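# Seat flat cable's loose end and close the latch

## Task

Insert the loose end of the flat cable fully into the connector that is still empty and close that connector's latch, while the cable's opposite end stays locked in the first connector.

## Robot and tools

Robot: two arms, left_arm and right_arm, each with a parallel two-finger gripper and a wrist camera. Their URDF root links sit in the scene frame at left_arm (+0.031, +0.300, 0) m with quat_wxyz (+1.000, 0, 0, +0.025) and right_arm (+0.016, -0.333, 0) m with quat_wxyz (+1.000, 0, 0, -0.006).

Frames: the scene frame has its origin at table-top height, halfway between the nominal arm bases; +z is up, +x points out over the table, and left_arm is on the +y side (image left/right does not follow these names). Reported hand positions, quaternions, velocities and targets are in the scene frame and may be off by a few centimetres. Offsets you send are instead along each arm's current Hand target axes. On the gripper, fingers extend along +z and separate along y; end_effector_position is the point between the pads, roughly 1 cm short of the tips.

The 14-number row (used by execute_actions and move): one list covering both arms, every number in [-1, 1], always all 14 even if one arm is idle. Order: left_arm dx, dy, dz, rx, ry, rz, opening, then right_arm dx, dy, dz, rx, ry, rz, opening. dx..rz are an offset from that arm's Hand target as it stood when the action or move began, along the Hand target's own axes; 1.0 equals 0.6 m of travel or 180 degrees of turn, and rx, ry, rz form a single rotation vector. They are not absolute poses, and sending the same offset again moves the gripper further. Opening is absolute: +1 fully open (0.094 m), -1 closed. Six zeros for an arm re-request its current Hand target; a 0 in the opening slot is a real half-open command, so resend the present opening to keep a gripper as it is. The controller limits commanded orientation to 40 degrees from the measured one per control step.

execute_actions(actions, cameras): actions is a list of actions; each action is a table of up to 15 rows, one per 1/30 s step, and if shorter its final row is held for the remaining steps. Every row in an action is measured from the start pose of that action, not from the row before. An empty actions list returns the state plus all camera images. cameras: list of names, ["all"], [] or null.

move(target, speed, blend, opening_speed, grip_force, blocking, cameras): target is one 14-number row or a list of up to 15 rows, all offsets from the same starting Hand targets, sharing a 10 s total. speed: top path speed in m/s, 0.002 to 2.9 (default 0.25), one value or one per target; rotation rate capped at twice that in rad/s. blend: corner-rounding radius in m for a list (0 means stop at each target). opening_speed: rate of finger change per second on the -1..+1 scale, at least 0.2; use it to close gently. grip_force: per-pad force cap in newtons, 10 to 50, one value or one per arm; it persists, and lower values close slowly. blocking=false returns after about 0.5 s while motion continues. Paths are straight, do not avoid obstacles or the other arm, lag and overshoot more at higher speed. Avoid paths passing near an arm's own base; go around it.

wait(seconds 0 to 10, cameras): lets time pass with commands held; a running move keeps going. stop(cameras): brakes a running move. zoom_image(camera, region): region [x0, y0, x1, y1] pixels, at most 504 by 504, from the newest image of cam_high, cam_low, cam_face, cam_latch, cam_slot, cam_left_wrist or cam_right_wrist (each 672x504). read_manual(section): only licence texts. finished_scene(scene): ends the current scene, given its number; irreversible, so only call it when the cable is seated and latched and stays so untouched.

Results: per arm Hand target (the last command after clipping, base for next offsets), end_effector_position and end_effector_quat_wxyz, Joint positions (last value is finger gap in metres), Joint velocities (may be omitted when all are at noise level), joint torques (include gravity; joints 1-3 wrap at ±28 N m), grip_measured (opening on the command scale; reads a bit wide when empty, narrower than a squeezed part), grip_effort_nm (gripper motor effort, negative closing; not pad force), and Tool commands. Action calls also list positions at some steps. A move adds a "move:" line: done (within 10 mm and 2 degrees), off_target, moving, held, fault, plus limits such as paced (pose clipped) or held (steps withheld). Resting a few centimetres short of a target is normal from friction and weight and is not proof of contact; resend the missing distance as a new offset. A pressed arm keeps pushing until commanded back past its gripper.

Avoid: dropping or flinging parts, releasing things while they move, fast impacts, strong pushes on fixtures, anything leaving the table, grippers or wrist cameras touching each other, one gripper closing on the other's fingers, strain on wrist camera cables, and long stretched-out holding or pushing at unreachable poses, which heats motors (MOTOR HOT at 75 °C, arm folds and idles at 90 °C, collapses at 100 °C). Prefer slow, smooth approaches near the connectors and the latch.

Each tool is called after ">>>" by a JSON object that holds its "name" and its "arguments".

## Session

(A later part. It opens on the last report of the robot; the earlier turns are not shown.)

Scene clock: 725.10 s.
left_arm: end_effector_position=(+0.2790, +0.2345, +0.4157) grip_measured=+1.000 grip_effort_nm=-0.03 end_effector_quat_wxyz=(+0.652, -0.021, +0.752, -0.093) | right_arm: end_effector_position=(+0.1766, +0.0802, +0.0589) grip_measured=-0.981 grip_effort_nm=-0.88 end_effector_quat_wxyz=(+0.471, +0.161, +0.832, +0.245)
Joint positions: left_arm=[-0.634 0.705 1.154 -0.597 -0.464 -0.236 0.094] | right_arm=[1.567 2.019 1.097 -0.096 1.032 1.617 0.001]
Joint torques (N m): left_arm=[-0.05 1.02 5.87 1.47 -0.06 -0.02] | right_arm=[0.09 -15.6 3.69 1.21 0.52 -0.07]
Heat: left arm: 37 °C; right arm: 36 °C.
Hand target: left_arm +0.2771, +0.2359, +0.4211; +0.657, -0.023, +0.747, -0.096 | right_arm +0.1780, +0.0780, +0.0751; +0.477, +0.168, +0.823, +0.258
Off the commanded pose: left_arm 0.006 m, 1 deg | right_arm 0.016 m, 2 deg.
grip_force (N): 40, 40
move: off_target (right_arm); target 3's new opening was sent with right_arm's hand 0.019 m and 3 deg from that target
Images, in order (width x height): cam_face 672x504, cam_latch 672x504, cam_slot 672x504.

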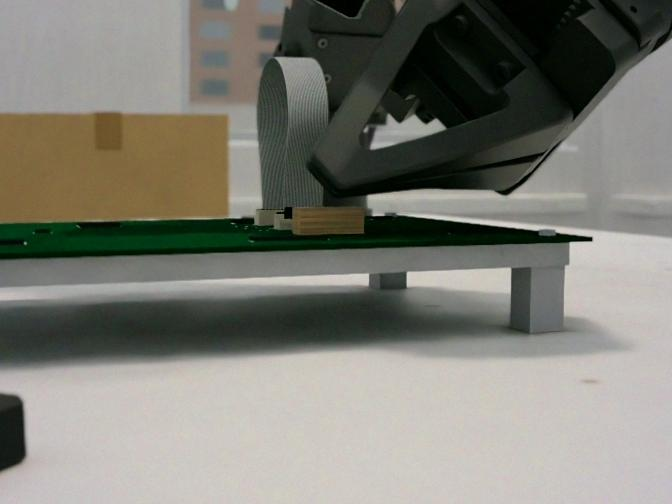

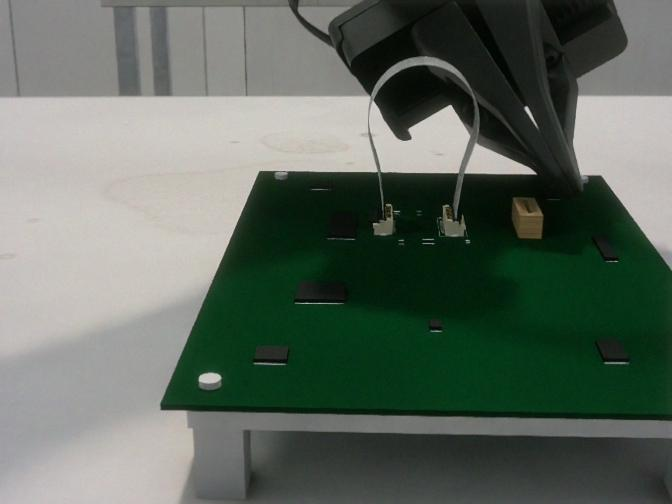

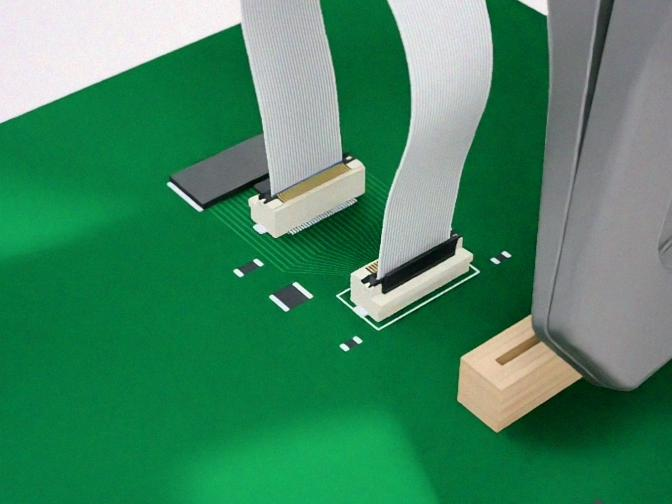

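>>> {"name": "move", "arguments": {"target": [0,0,0,0,0,0,1,-0.025,-0.0415,-0.0125,0,0,0,-1], "speed": 0.08, "cameras": ["cam_latch","cam_slot"]}}

>>> {"name": "zoom_image", "arguments": {"camera": "cam_latch", "region": [400, 150, 500, 250]}}

>>> {"name": "zoom_image", "arguments": {"camera": "cam_slot", "region": [330, 200, 490, 340]}}

Scene clock: 734.47 s.
left_arm: end_effector_position=(+0.2790, +0.2345, +0.4157) grip_measured=+1.000 grip_effort_nm=-0.03 end_effector_quat_wxyz=(+0.652, -0.021, +0.752, -0.093) | right_arm: end_effector_position=(+0.1759, +0.0516, +0.0608) grip_measured=-0.981 grip_effort_nm=-0.88 end_effector_quat_wxyz=(+0.470, +0.161, +0.832, +0.248)
Joint positions: left_arm=[-0.634 0.705 1.154 -0.597 -0.464 -0.236 0.094] | right_arm=[1.567 1.924 0.958 -0.042 1.029 1.614 0.001]
Joint torques (N m): left_arm=[-0.03 1.05 5.9 1.46 -0.09 -0.02] | right_arm=[-0.01 -14.15 3.48 1.26 0.56 -0.11]
Heat: left arm: 37 °C; right arm: 36 °C.
Hand target: left_arm +0.2771, +0.2359, +0.4211; +0.657, -0.023, +0.747, -0.096 | right_arm +0.1781, +0.0481, +0.0741; +0.477, +0.168, +0.823, +0.257
Off the commanded pose: left_arm 0.006 m, 1 deg | right_arm 0.014 m, 2 deg.
grip_force (N): 40, 40
move: off_target (right_arm)
Images, in order (width x height): cam_latch 672x504, cam_slot 672x504.

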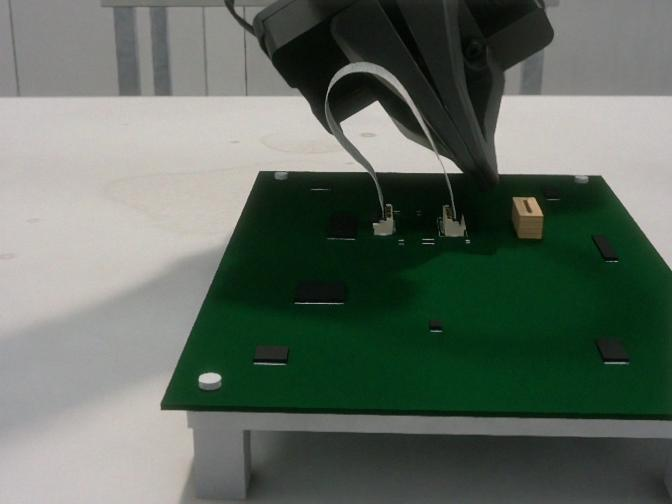

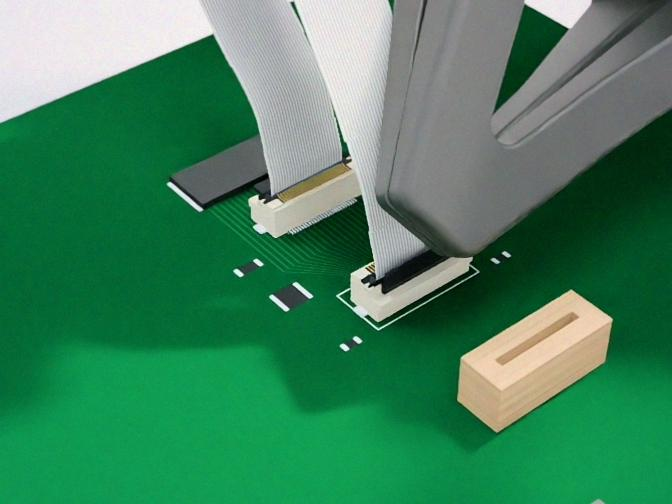

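Scaled by 5.040.

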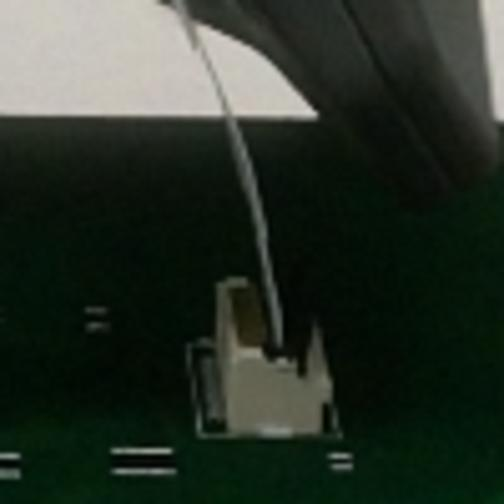

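Scaled by 3.150.

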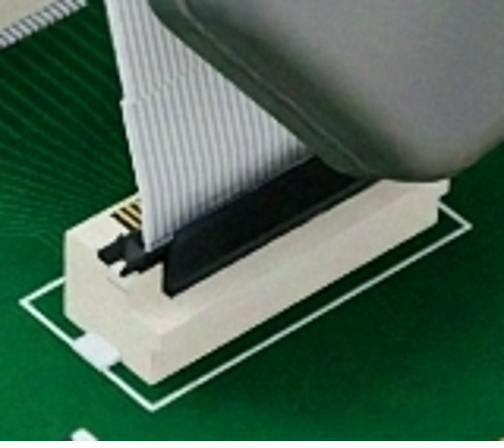

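>>> {"name": "move", "arguments": {"target": [0,0,0,0,0,0,1,-0.0037,-0.017,0.0023,0,0,0,-1], "speed": 0.05, "cameras": ["cam_latch","cam_slot"]}}

>>> {"name": "zoom_image", "arguments": {"camera": "cam_latch", "region": [400, 150, 500, 250]}}

>>> {"name": "zoom_image", "arguments": {"camera": "cam_slot", "region": [330, 200, 490, 340]}}

Scene clock: 740.23 s.
left_arm: end_effector_position=(+0.2790, +0.2345, +0.4157) grip_measured=+1.000 grip_effort_nm=-0.03 end_effector_quat_wxyz=(+0.652, -0.021, +0.752, -0.093) | right_arm: end_effector_position=(+0.1757, +0.0442, +0.0573) grip_measured=-0.981 grip_effort_nm=-0.88 end_effector_quat_wxyz=(+0.469, +0.160, +0.831, +0.252)
Joint positions: left_arm=[-0.634 0.705 1.154 -0.597 -0.464 -0.236 0.094] | right_arm=[1.567 1.908 0.909 0.005 1.028 1.603 0.001]
Joint torques (N m): left_arm=[0.03 1.01 5.9 1.46 -0.06 -0.01] | right_arm=[-0.73 -13.83 3.37 1.25 0.55 -0.12]
Heat: left arm: 37 °C; right arm: 36 °C.
Hand target: left_arm +0.2771, +0.2359, +0.4211; +0.657, -0.023, +0.747, -0.096 | right_arm +0.1800, +0.0390, +0.0692; +0.477, +0.168, +0.823, +0.258
Off the commanded pose: left_arm 0.006 m, 1 deg | right_arm 0.014 m, 2 deg.
grip_force (N): 40, 40
move: off_target (right_arm)
Images, in order (width x height): cam_latch 672x504, cam_slot 672x504.

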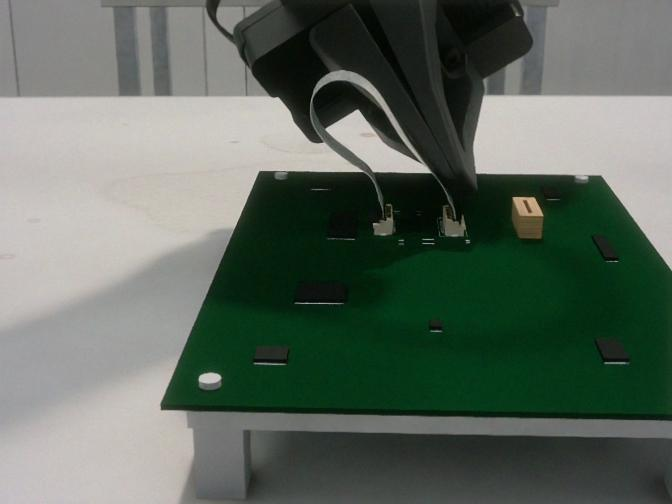

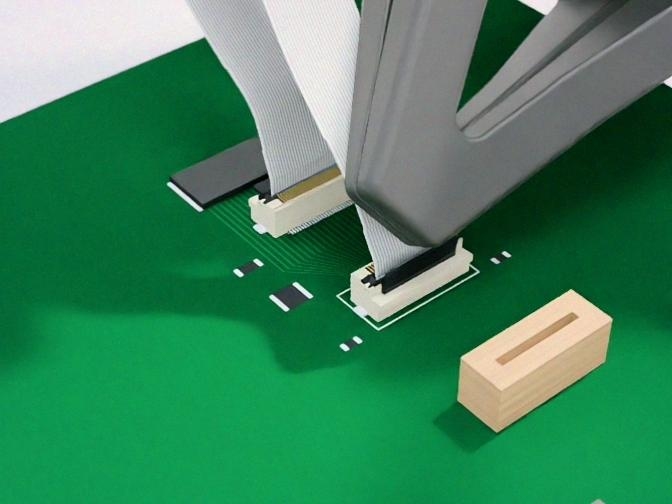

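Scaled by 5.040.

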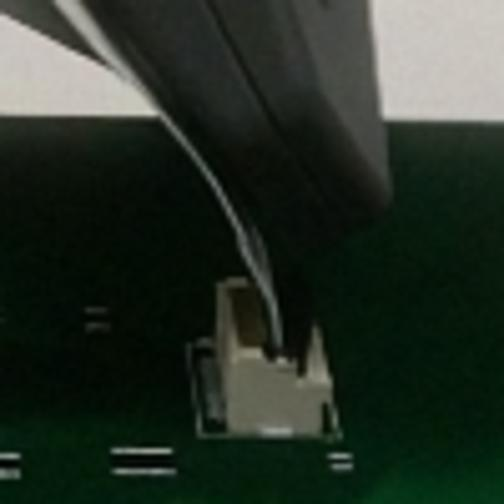

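Scaled by 3.150.

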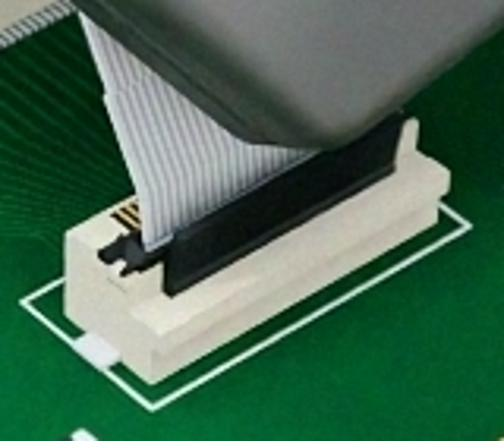

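>>> {"name": "move", "arguments": {"target": [0,0,0,0,0,0,1,0.0093,-0.0078,0.0055,0,0,0,-1], "speed": 0.05, "cameras": ["cam_latch","cam_slot"]}}

>>> {"name": "zoom_image", "arguments": {"camera": "cam_latch", "region": [400, 150, 500, 250]}}

>>> {"name": "zoom_image", "arguments": {"camera": "cam_slot", "region": [330, 200, 490, 340]}}

Scene clock: 745.53 s.
left_arm: end_effector_position=(+0.2790, +0.2345, +0.4157) grip_measured=+1.000 grip_effort_nm=-0.04 end_effector_quat_wxyz=(+0.652, -0.021, +0.752, -0.093) | right_arm: end_effector_position=(+0.1757, +0.0452, +0.0572) grip_measured=-0.981 grip_effort_nm=-0.88 end_effector_quat_wxyz=(+0.467, +0.165, +0.828, +0.261)
Joint positions: left_arm=[-0.634 0.705 1.154 -0.597 -0.464 -0.236 0.094] | right_arm=[1.567 1.908 0.898 0.037 1.028 1.603 0.001]
Joint torques (N m): left_arm=[-0.01 1.03 5.91 1.46 -0.07 -0.01] | right_arm=[-0.7 -11.47 3.36 1.24 0.54 -0.12]
Heat: left arm: 37 °C; right arm: 36 °C.
Hand target: left_arm +0.2771, +0.2359, +0.4211; +0.657, -0.023, +0.747, -0.096 | right_arm +0.1801, +0.0390, +0.0612; +0.477, +0.168, +0.823, +0.258
Off the commanded pose: left_arm 0.006 m, 1 deg | right_arm 0.009 m, 1 deg.
grip_force (N): 40, 40
move: done
Images, in order (width x height): cam_latch 672x504, cam_slot 672x504.

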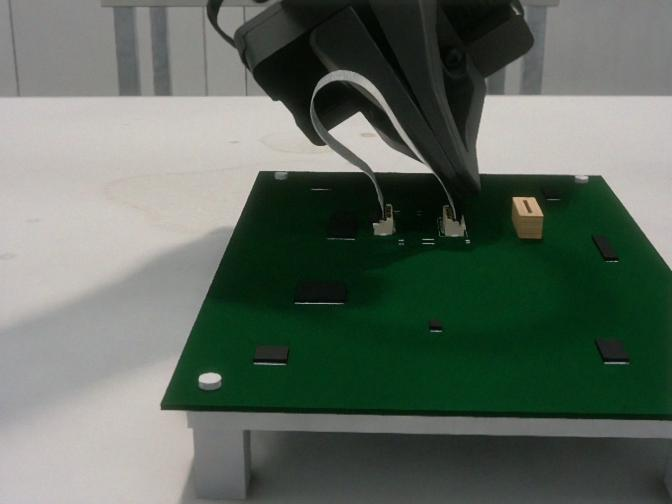

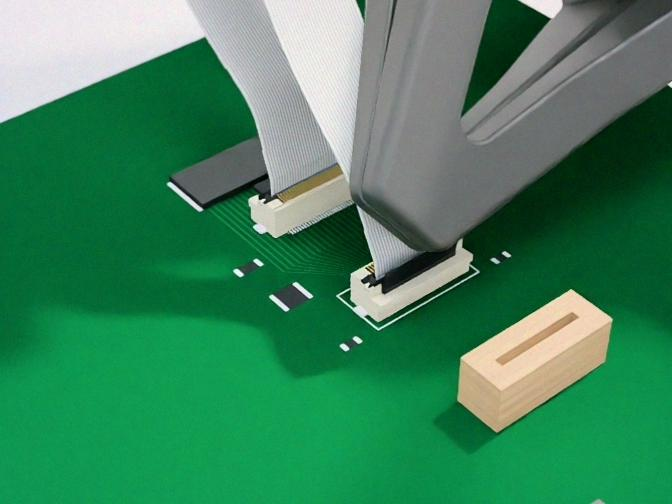

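Scaled by 5.040.

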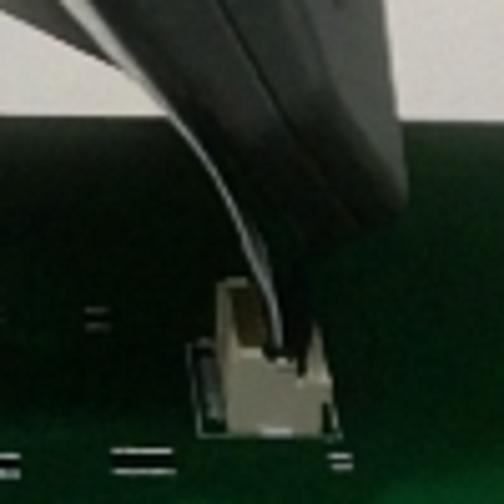

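Scaled by 3.150.

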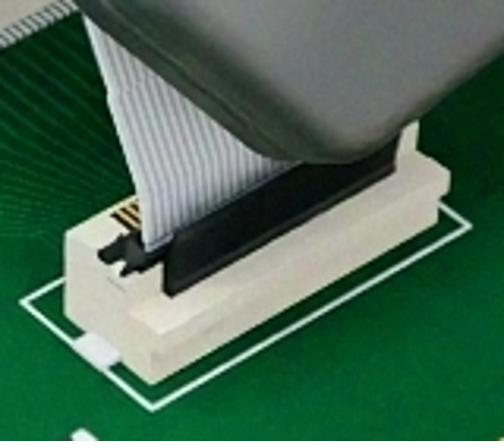

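>>> {"name": "move", "arguments": {"target": [0,0,0,0,0,0,1,0.0093,-0.0078,0.0055,0,0,0,-1], "speed": 0.05, "cameras": ["cam_latch","cam_slot"]}}

>>> {"name": "zoom_image", "arguments": {"camera": "cam_latch", "region": [400, 150, 500, 250]}}

>>> {"name": "zoom_image", "arguments": {"camera": "cam_slot", "region": [330, 200, 490, 340]}}

Scene clock: 748.87 s.
left_arm: end_effector_position=(+0.2790, +0.2345, +0.4157) grip_measured=+1.000 grip_effort_nm=-0.03 end_effector_quat_wxyz=(+0.652, -0.021, +0.752, -0.093) | right_arm: end_effector_position=(+0.1757, +0.0462, +0.0573) grip_measured=-0.981 grip_effort_nm=-0.88 end_effector_quat_wxyz=(+0.466, +0.170, +0.826, +0.269)
Joint positions: left_arm=[-0.634 0.705 1.154 -0.597 -0.464 -0.236 0.094] | right_arm=[1.567 1.908 0.888 0.069 1.028 1.603 0.001]
Joint torques (N m): left_arm=[-0.01 1.02 5.9 1.47 -0.07 -0.01] | right_arm=[-0.68 -9.21 3.3 1.29 0.55 -0.07]
Heat: left arm: 37 °C; right arm: 36 °C.
Hand target: left_arm +0.2771, +0.2359, +0.4211; +0.657, -0.023, +0.747, -0.096 | right_arm +0.1801, +0.0390, +0.0532; +0.477, +0.168, +0.823, +0.258
Off the commanded pose: left_arm 0.006 m, 1 deg | right_arm 0.009 m, 2 deg.
grip_force (N): 40, 40
move: done
Images, in order (width x height): cam_latch 672x504, cam_slot 672x504.

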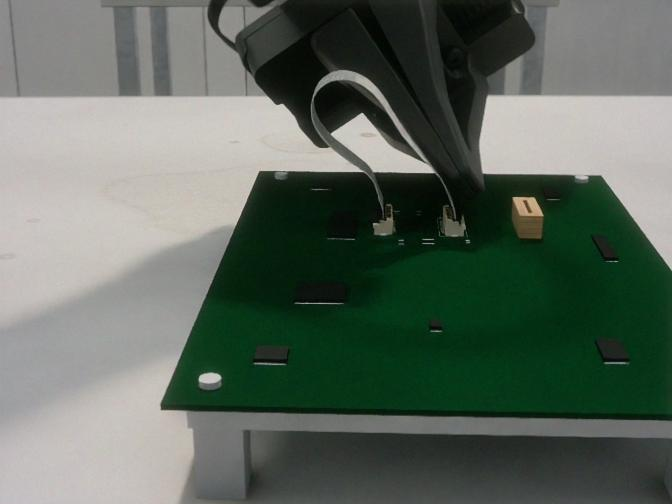

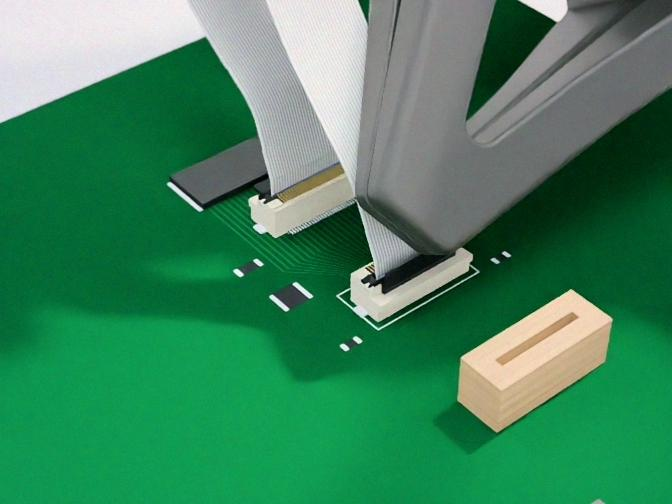

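Scaled by 5.040.

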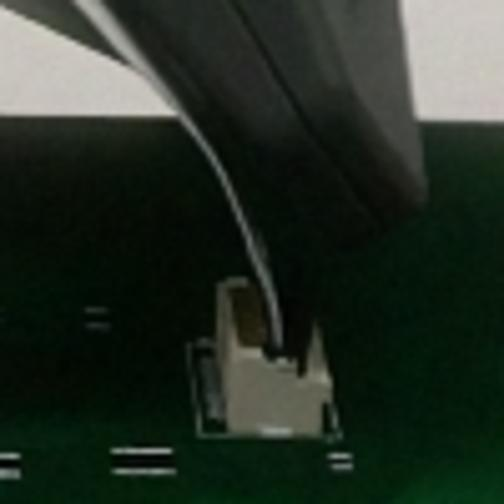

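Scaled by 3.150.

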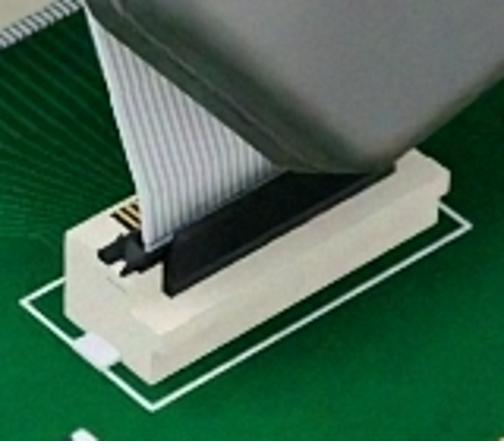

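>>> {"name": "move", "arguments": {"target": [0,0,0,0,0,0,1,0.0046,-0.012,0.001,0,0.013,0,-1], "speed": 0.05, "cameras": ["cam_latch","cam_slot"]}}

>>> {"name": "zoom_image", "arguments": {"camera": "cam_latch", "region": [400, 150, 500, 250]}}

>>> {"name": "zoom_image", "arguments": {"camera": "cam_slot", "region": [330, 200, 490, 340]}}

Scene clock: 753.23 s.
left_arm: end_effector_position=(+0.2790, +0.2345, +0.4157) grip_measured=+1.000 grip_effort_nm=-0.03 end_effector_quat_wxyz=(+0.652, -0.021, +0.752, -0.093) | right_arm: end_effector_position=(+0.1762, +0.0460, +0.0525) grip_measured=-0.981 grip_effort_nm=-0.88 end_effector_quat_wxyz=(+0.457, +0.172, +0.826, +0.281)
Joint positions: left_arm=[-0.634 0.705 1.154 -0.597 -0.464 -0.236 0.094] | right_arm=[1.56 1.908 0.855 0.138 1.007 1.589 0.001]
Joint torques (N m): left_arm=[-0.03 1.03 5.91 1.47 -0.05 -0.03] | right_arm=[-0.98 -11 2.81 0.94 0.27 -0.08]
Heat: left arm: 37 °C; right arm: 36 °C.
Hand target: left_arm +0.2771, +0.2359, +0.4211; +0.657, -0.023, +0.747, -0.096 | right_arm +0.1791, +0.0347, +0.0468; +0.460, +0.162, +0.833, +0.261
Off the commanded pose: left_arm 0.006 m, 1 deg | right_arm 0.013 m, 3 deg.
grip_force (N): 40, 40
move: off_target (right_arm)
Images, in order (width x height): cam_latch 672x504, cam_slot 672x504.

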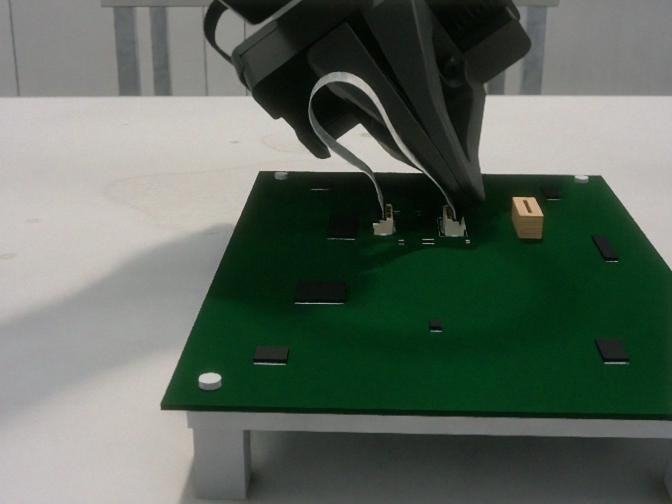

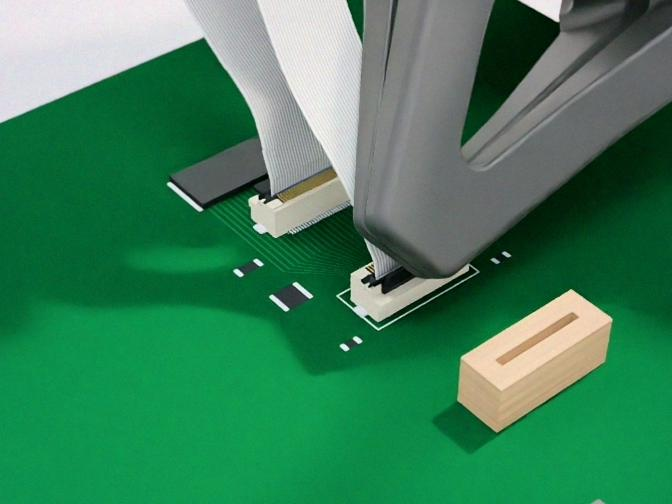

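Scaled by 5.040.

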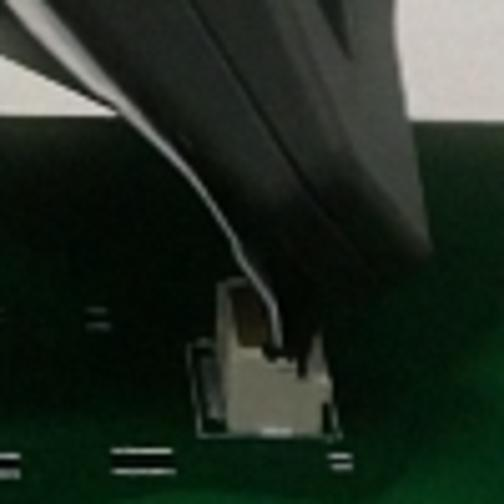

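Scaled by 3.150.

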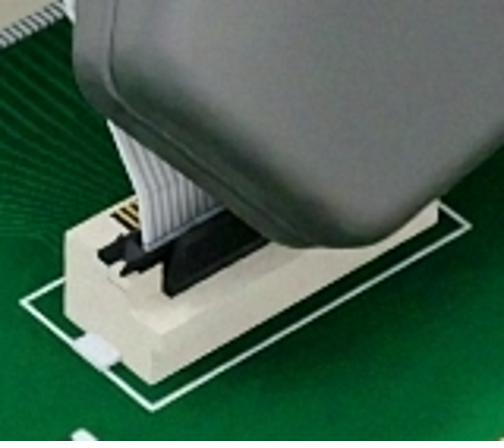

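>>> {"name": "move", "arguments": {"target": [0,0,0,0,0,0,1,0.0046,-0.006,0.003,0,0.013,0,-1], "speed": 0.05, "cameras": ["cam_latch","cam_slot"]}}

>>> {"name": "zoom_image", "arguments": {"camera": "cam_latch", "region": [400, 150, 500, 250]}}

>>> {"name": "zoom_image", "arguments": {"camera": "cam_slot", "region": [330, 200, 490, 340]}}

Scene clock: 758.53 s.
left_arm: end_effector_position=(+0.2790, +0.2345, +0.4157) grip_measured=+1.000 grip_effort_nm=-0.03 end_effector_quat_wxyz=(+0.652, -0.021, +0.752, -0.093) | right_arm: end_effector_position=(+0.1749, +0.0502, +0.0485) grip_measured=-0.981 grip_effort_nm=-0.88 end_effector_quat_wxyz=(+0.434, +0.168, +0.835, +0.294)
Joint positions: left_arm=[-0.634 0.705 1.154 -0.597 -0.464 -0.236 0.094] | right_arm=[1.547 1.897 0.834 0.183 0.945 1.568 0.001]
Joint torques (N m): left_arm=[-0.03 1.05 5.9 1.47 -0.06 -0.01] | right_arm=[-1.13 -11.32 2.54 0.87 0.39 -0.11]
Heat: left arm: 37 °C; right arm: 35 °C.
Hand target: left_arm +0.2771, +0.2359, +0.4211; +0.657, -0.023, +0.747, -0.096 | right_arm +0.1790, +0.0337, +0.0420; +0.443, +0.157, +0.842, +0.264
Off the commanded pose: left_arm 0.006 m, 1 deg | right_arm 0.018 m, 4 deg.
grip_force (N): 40, 40
move: off_target (right_arm)
Images, in order (width x height): cam_latch 672x504, cam_slot 672x504.

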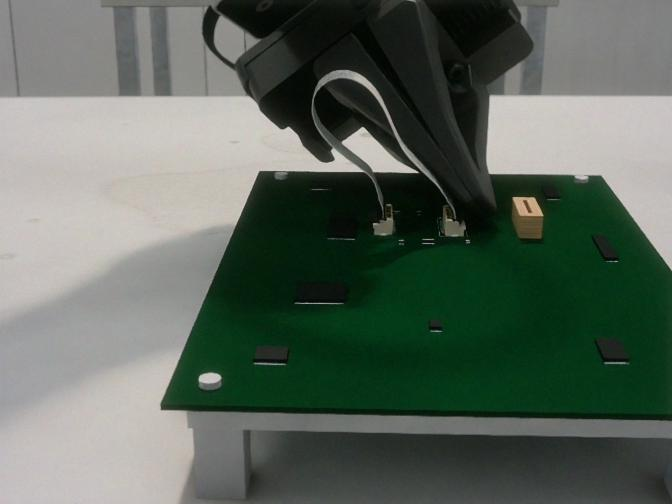

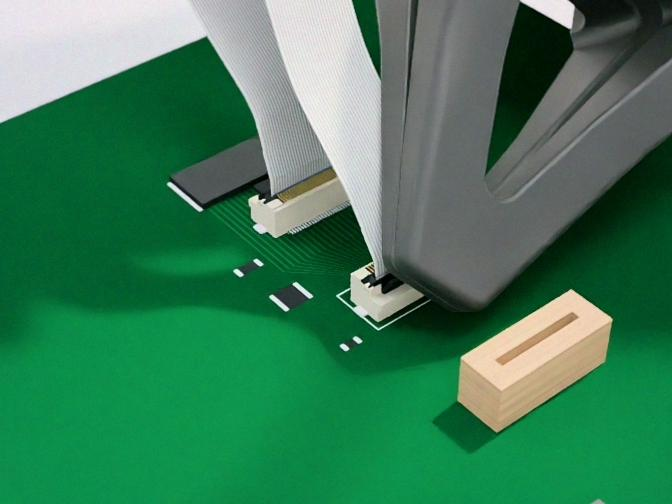

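Scaled by 5.040.

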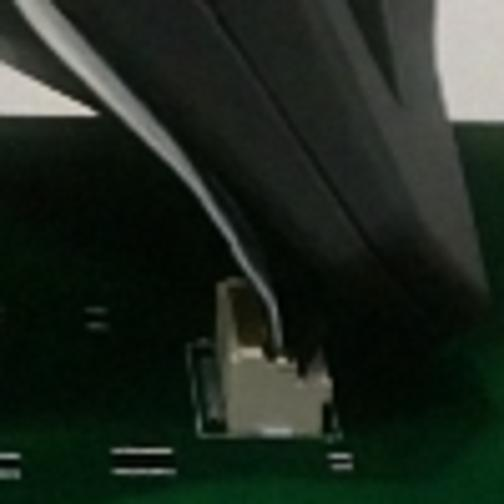

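Scaled by 3.150.

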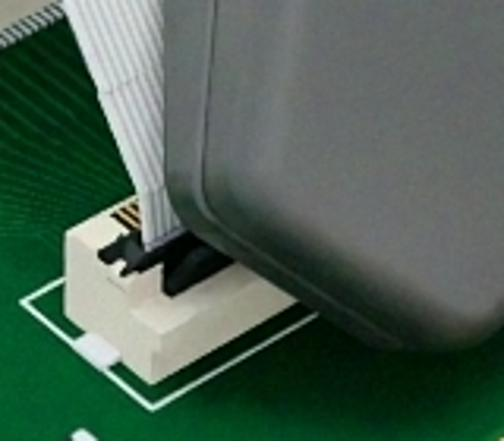

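>>> {"name": "move", "arguments": {"target": [0,0,0,0,0,0,1,-0.03,0.035,-0.012,0,-0.026,0,-1], "speed": 0.1, "cameras": ["cam_latch","cam_slot"]}}

>>> {"name": "zoom_image", "arguments": {"camera": "cam_latch", "region": [430, 185, 480, 245]}}

>>> {"name": "zoom_image", "arguments": {"camera": "cam_slot", "region": [330, 200, 490, 340]}}

Scene clock: 763.20 s.
left_arm: end_effector_position=(+0.2790, +0.2345, +0.4157) grip_measured=+1.000 grip_effort_nm=-0.03 end_effector_quat_wxyz=(+0.652, -0.021, +0.752, -0.093) | right_arm: end_effector_position=(+0.1800, +0.0438, +0.0546) grip_measured=-0.981 grip_effort_nm=-0.88 end_effector_quat_wxyz=(+0.460, +0.161, +0.832, +0.264)
Joint positions: left_arm=[-0.634 0.705 1.154 -0.597 -0.464 -0.236 0.094] | right_arm=[1.547 1.897 0.87 0.088 0.997 1.566 0.001]
Joint torques (N m): left_arm=[-0.01 1.03 5.87 1.46 -0.06 -0.01] | right_arm=[0.05 -12.56 5.5 0.71 0.76 0.07]
Heat: left arm: 37 °C; right arm: 35 °C.
Hand target: left_arm +0.2771, +0.2359, +0.4211; +0.657, -0.023, +0.747, -0.096 | right_arm +0.1837, +0.0395, +0.0696; +0.477, +0.168, +0.823, +0.258
Off the commanded pose: left_arm 0.006 m, 1 deg | right_arm 0.016 m, 2 deg.
grip_force (N): 40, 40
move: off_target (right_arm)
Images, in order (width x height): cam_latch 672x504, cam_slot 672x504.

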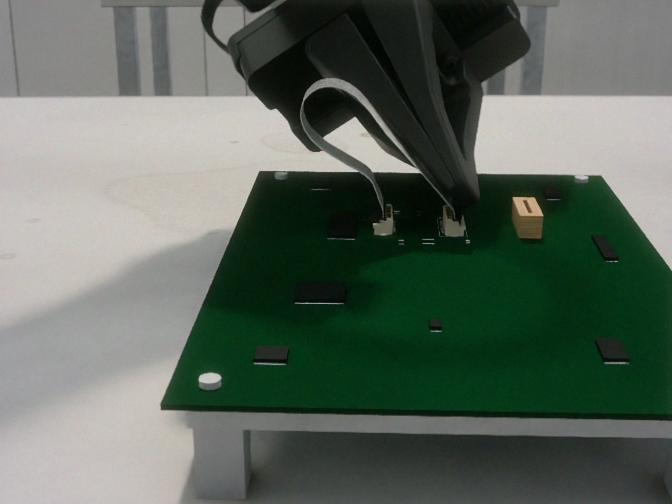

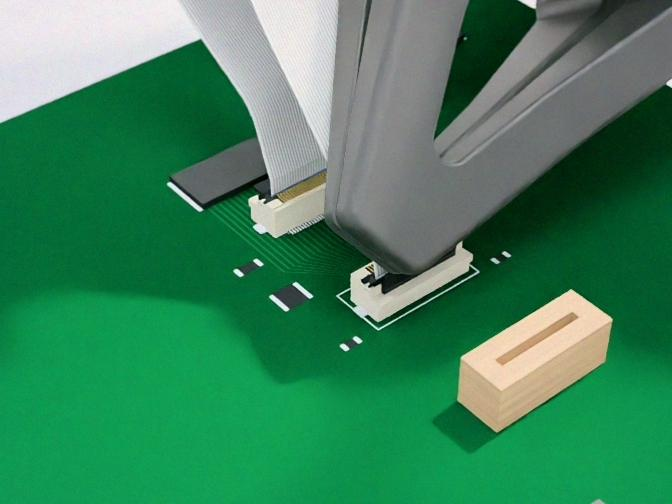

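Scaled by 8.400.

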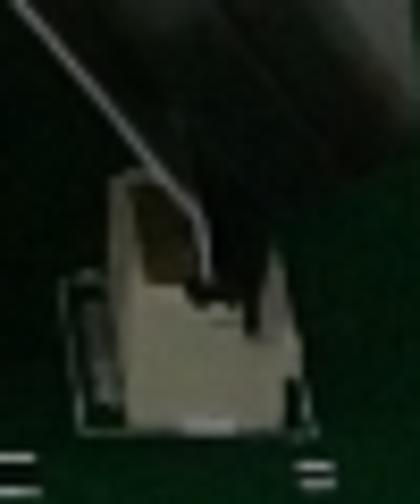

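Scaled by 3.150.

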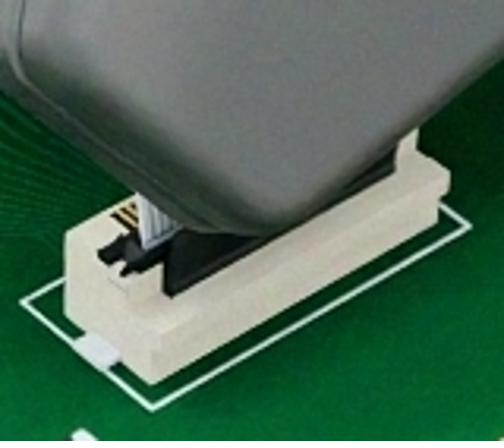

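>>> {"name": "move", "arguments": {"target": [0,0,0,0,0,0,1,0,0,0,0,0.012,0,-1], "speed": 0.05, "cameras": ["cam_latch","cam_slot"]}}

>>> {"name": "zoom_image", "arguments": {"camera": "cam_latch", "region": [430, 185, 480, 245]}}

>>> {"name": "zoom_image", "arguments": {"camera": "cam_slot", "region": [330, 200, 490, 340]}}

Scene clock: 768.77 s.
left_arm: end_effector_position=(+0.2790, +0.2345, +0.4157) grip_measured=+1.000 grip_effort_nm=-0.03 end_effector_quat_wxyz=(+0.652, -0.021, +0.752, -0.093) | right_arm: end_effector_position=(+0.1783, +0.0430, +0.0566) grip_measured=-0.981 grip_effort_nm=-0.88 end_effector_quat_wxyz=(+0.453, +0.157, +0.837, +0.262)
Joint positions: left_arm=[-0.634 0.705 1.154 -0.597 -0.464 -0.236 0.094] | right_arm=[1.547 1.879 0.871 0.062 0.981 1.566 0.001]
Joint torques (N m): left_arm=[0.01 1.06 5.91 1.46 -0.06 0] | right_arm=[-1.02 -13.09 4.88 0.95 0.52 -0.07]
Heat: left arm: 37 °C; right arm: 35 °C.
Hand target: left_arm +0.2771, +0.2359, +0.4211; +0.657, -0.023, +0.747, -0.096 | right_arm +0.1837, +0.0396, +0.0695; +0.461, +0.163, +0.832, +0.261
Off the commanded pose: left_arm 0.006 m, 1 deg | right_arm 0.014 m, 1 deg.
grip_force (N): 40, 40
move: off_target (right_arm)
Images, in order (width x height): cam_latch 672x504, cam_slot 672x504.

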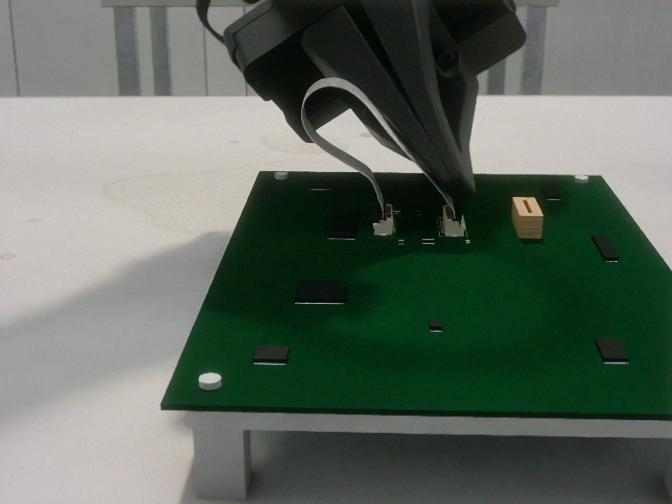

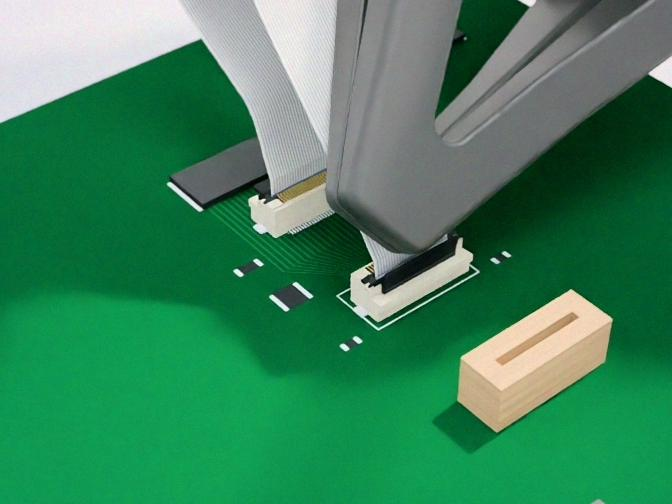

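Scaled by 8.400.

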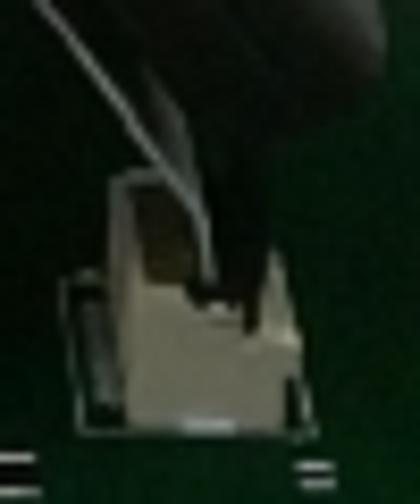

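Scaled by 3.150.

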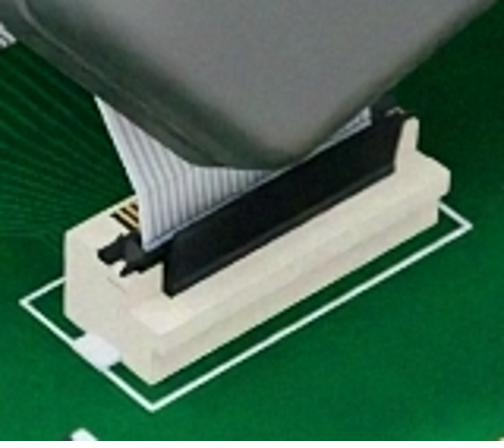

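>>> {"name": "move", "arguments": {"target": [[0,0,0,0,0,0,1,0,0,0,0,0.009,0,-1]], "speed": 0.05, "cameras": ["cam_latch","cam_slot"]}}

>>> {"name": "zoom_image", "arguments": {"camera": "cam_latch", "region": [430, 185, 480, 245]}}

>>> {"name": "zoom_image", "arguments": {"camera": "cam_slot", "region": [330, 200, 490, 340]}}

Scene clock: 773.70 s.
left_arm: end_effector_position=(+0.2790, +0.2345, +0.4157) grip_measured=+1.000 grip_effort_nm=-0.03 end_effector_quat_wxyz=(+0.652, -0.021, +0.752, -0.093) | right_arm: end_effector_position=(+0.1792, +0.0437, +0.0572) grip_measured=-0.981 grip_effort_nm=-0.88 end_effector_quat_wxyz=(+0.442, +0.154, +0.844, +0.262)
Joint positions: left_arm=[-0.634 0.705 1.154 -0.597 -0.464 -0.236 0.094] | right_arm=[1.536 1.863 0.871 0.051 0.946 1.555 0.001]
Joint torques (N m): left_arm=[0.01 1.02 5.91 1.47 -0.05 -0.01] | right_arm=[-0.88 -13.18 4.41 1.05 0.46 -0.06]
Heat: left arm: 37 °C; right arm: 36 °C.
Hand target: left_arm +0.2771, +0.2359, +0.4211; +0.657, -0.023, +0.747, -0.096 | right_arm +0.1837, +0.0396, +0.0696; +0.450, +0.159, +0.839, +0.263
Off the commanded pose: left_arm 0.006 m, 1 deg | right_arm 0.014 m, 1 deg.
grip_force (N): 40, 40
move: off_target (right_arm)
Images, in order (width x height): cam_latch 672x504, cam_slot 672x504.

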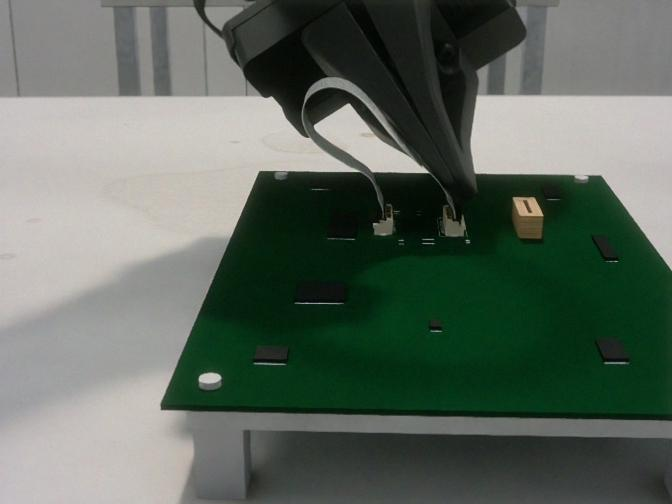

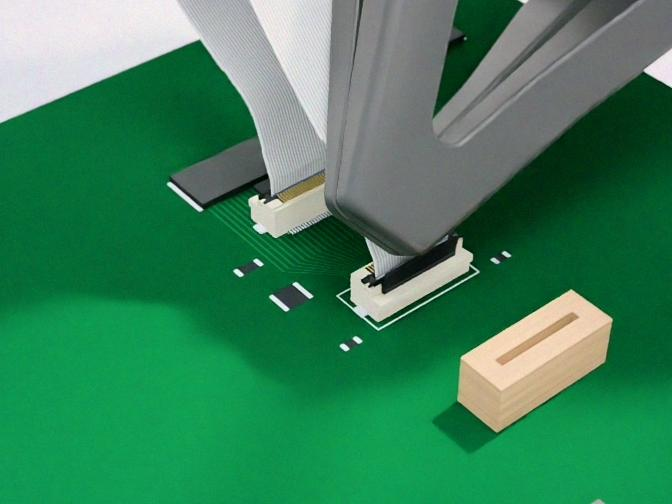

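Scaled by 8.400.

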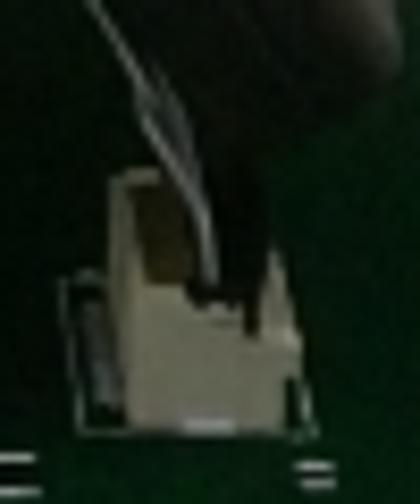

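Scaled by 3.150.

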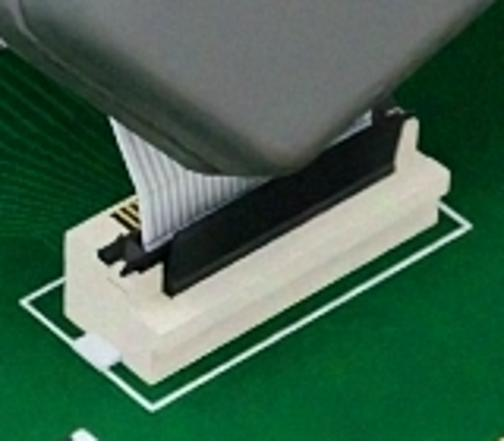

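>>> {"name": "move", "arguments": {"target": [0,0,0,0,0,0,1,0.0135,-0.014,0.005,0,0.004,0,-1], "speed": 0.05, "cameras": ["cam_latch","cam_slot"]}}

>>> {"name": "zoom_image", "arguments": {"camera": "cam_latch", "region": [430, 185, 480, 245]}}

>>> {"name": "zoom_image", "arguments": {"camera": "cam_slot", "region": [330, 200, 490, 340]}}

Scene clock: 777.40 s.
left_arm: end_effector_position=(+0.2790, +0.2345, +0.4157) grip_measured=+1.000 grip_effort_nm=-0.03 end_effector_quat_wxyz=(+0.652, -0.021, +0.752, -0.093) | right_arm: end_effector_position=(+0.1782, +0.0445, +0.0555) grip_measured=-0.981 grip_effort_nm=-0.88 end_effector_quat_wxyz=(+0.437, +0.156, +0.844, +0.268)
Joint positions: left_arm=[-0.634 0.705 1.154 -0.597 -0.464 -0.236 0.094] | right_arm=[1.536 1.863 0.861 0.073 0.937 1.555 0.001]
Joint torques (N m): left_arm=[-0.06 1.02 5.91 1.46 -0.07 -0.02] | right_arm=[-0.47 -11.06 3.37 1.27 0.47 -0.03]
Heat: left arm: 37 °C; right arm: 36 °C.
Hand target: left_arm +0.2771, +0.2359, +0.4211; +0.657, -0.023, +0.747, -0.096 | right_arm +0.1816, +0.0377, +0.0579; +0.444, +0.157, +0.842, +0.264
Off the commanded pose: left_arm 0.006 m, 1 deg | right_arm 0.008 m, 1 deg.
grip_force (N): 40, 40
move: done
Images, in order (width x height): cam_latch 672x504, cam_slot 672x504.

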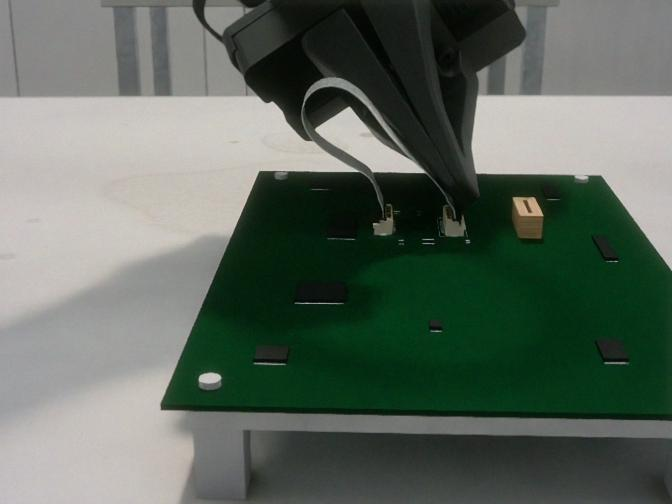

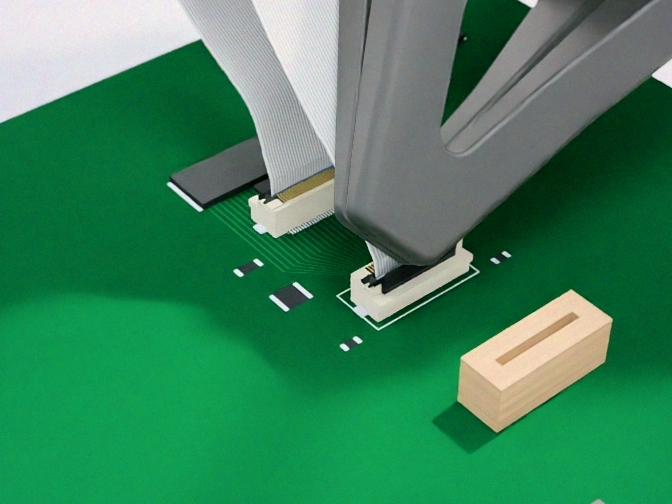

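Scaled by 8.400.

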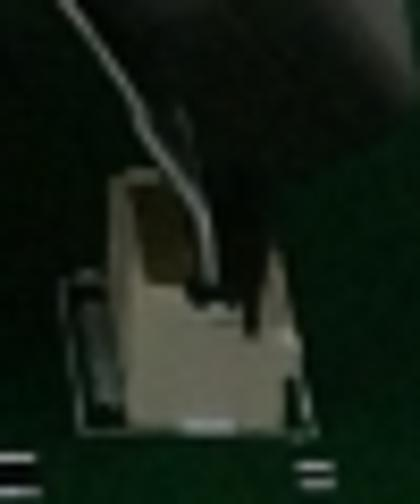

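Scaled by 3.150.

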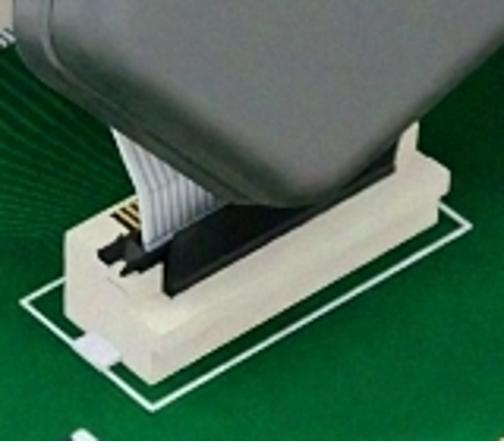

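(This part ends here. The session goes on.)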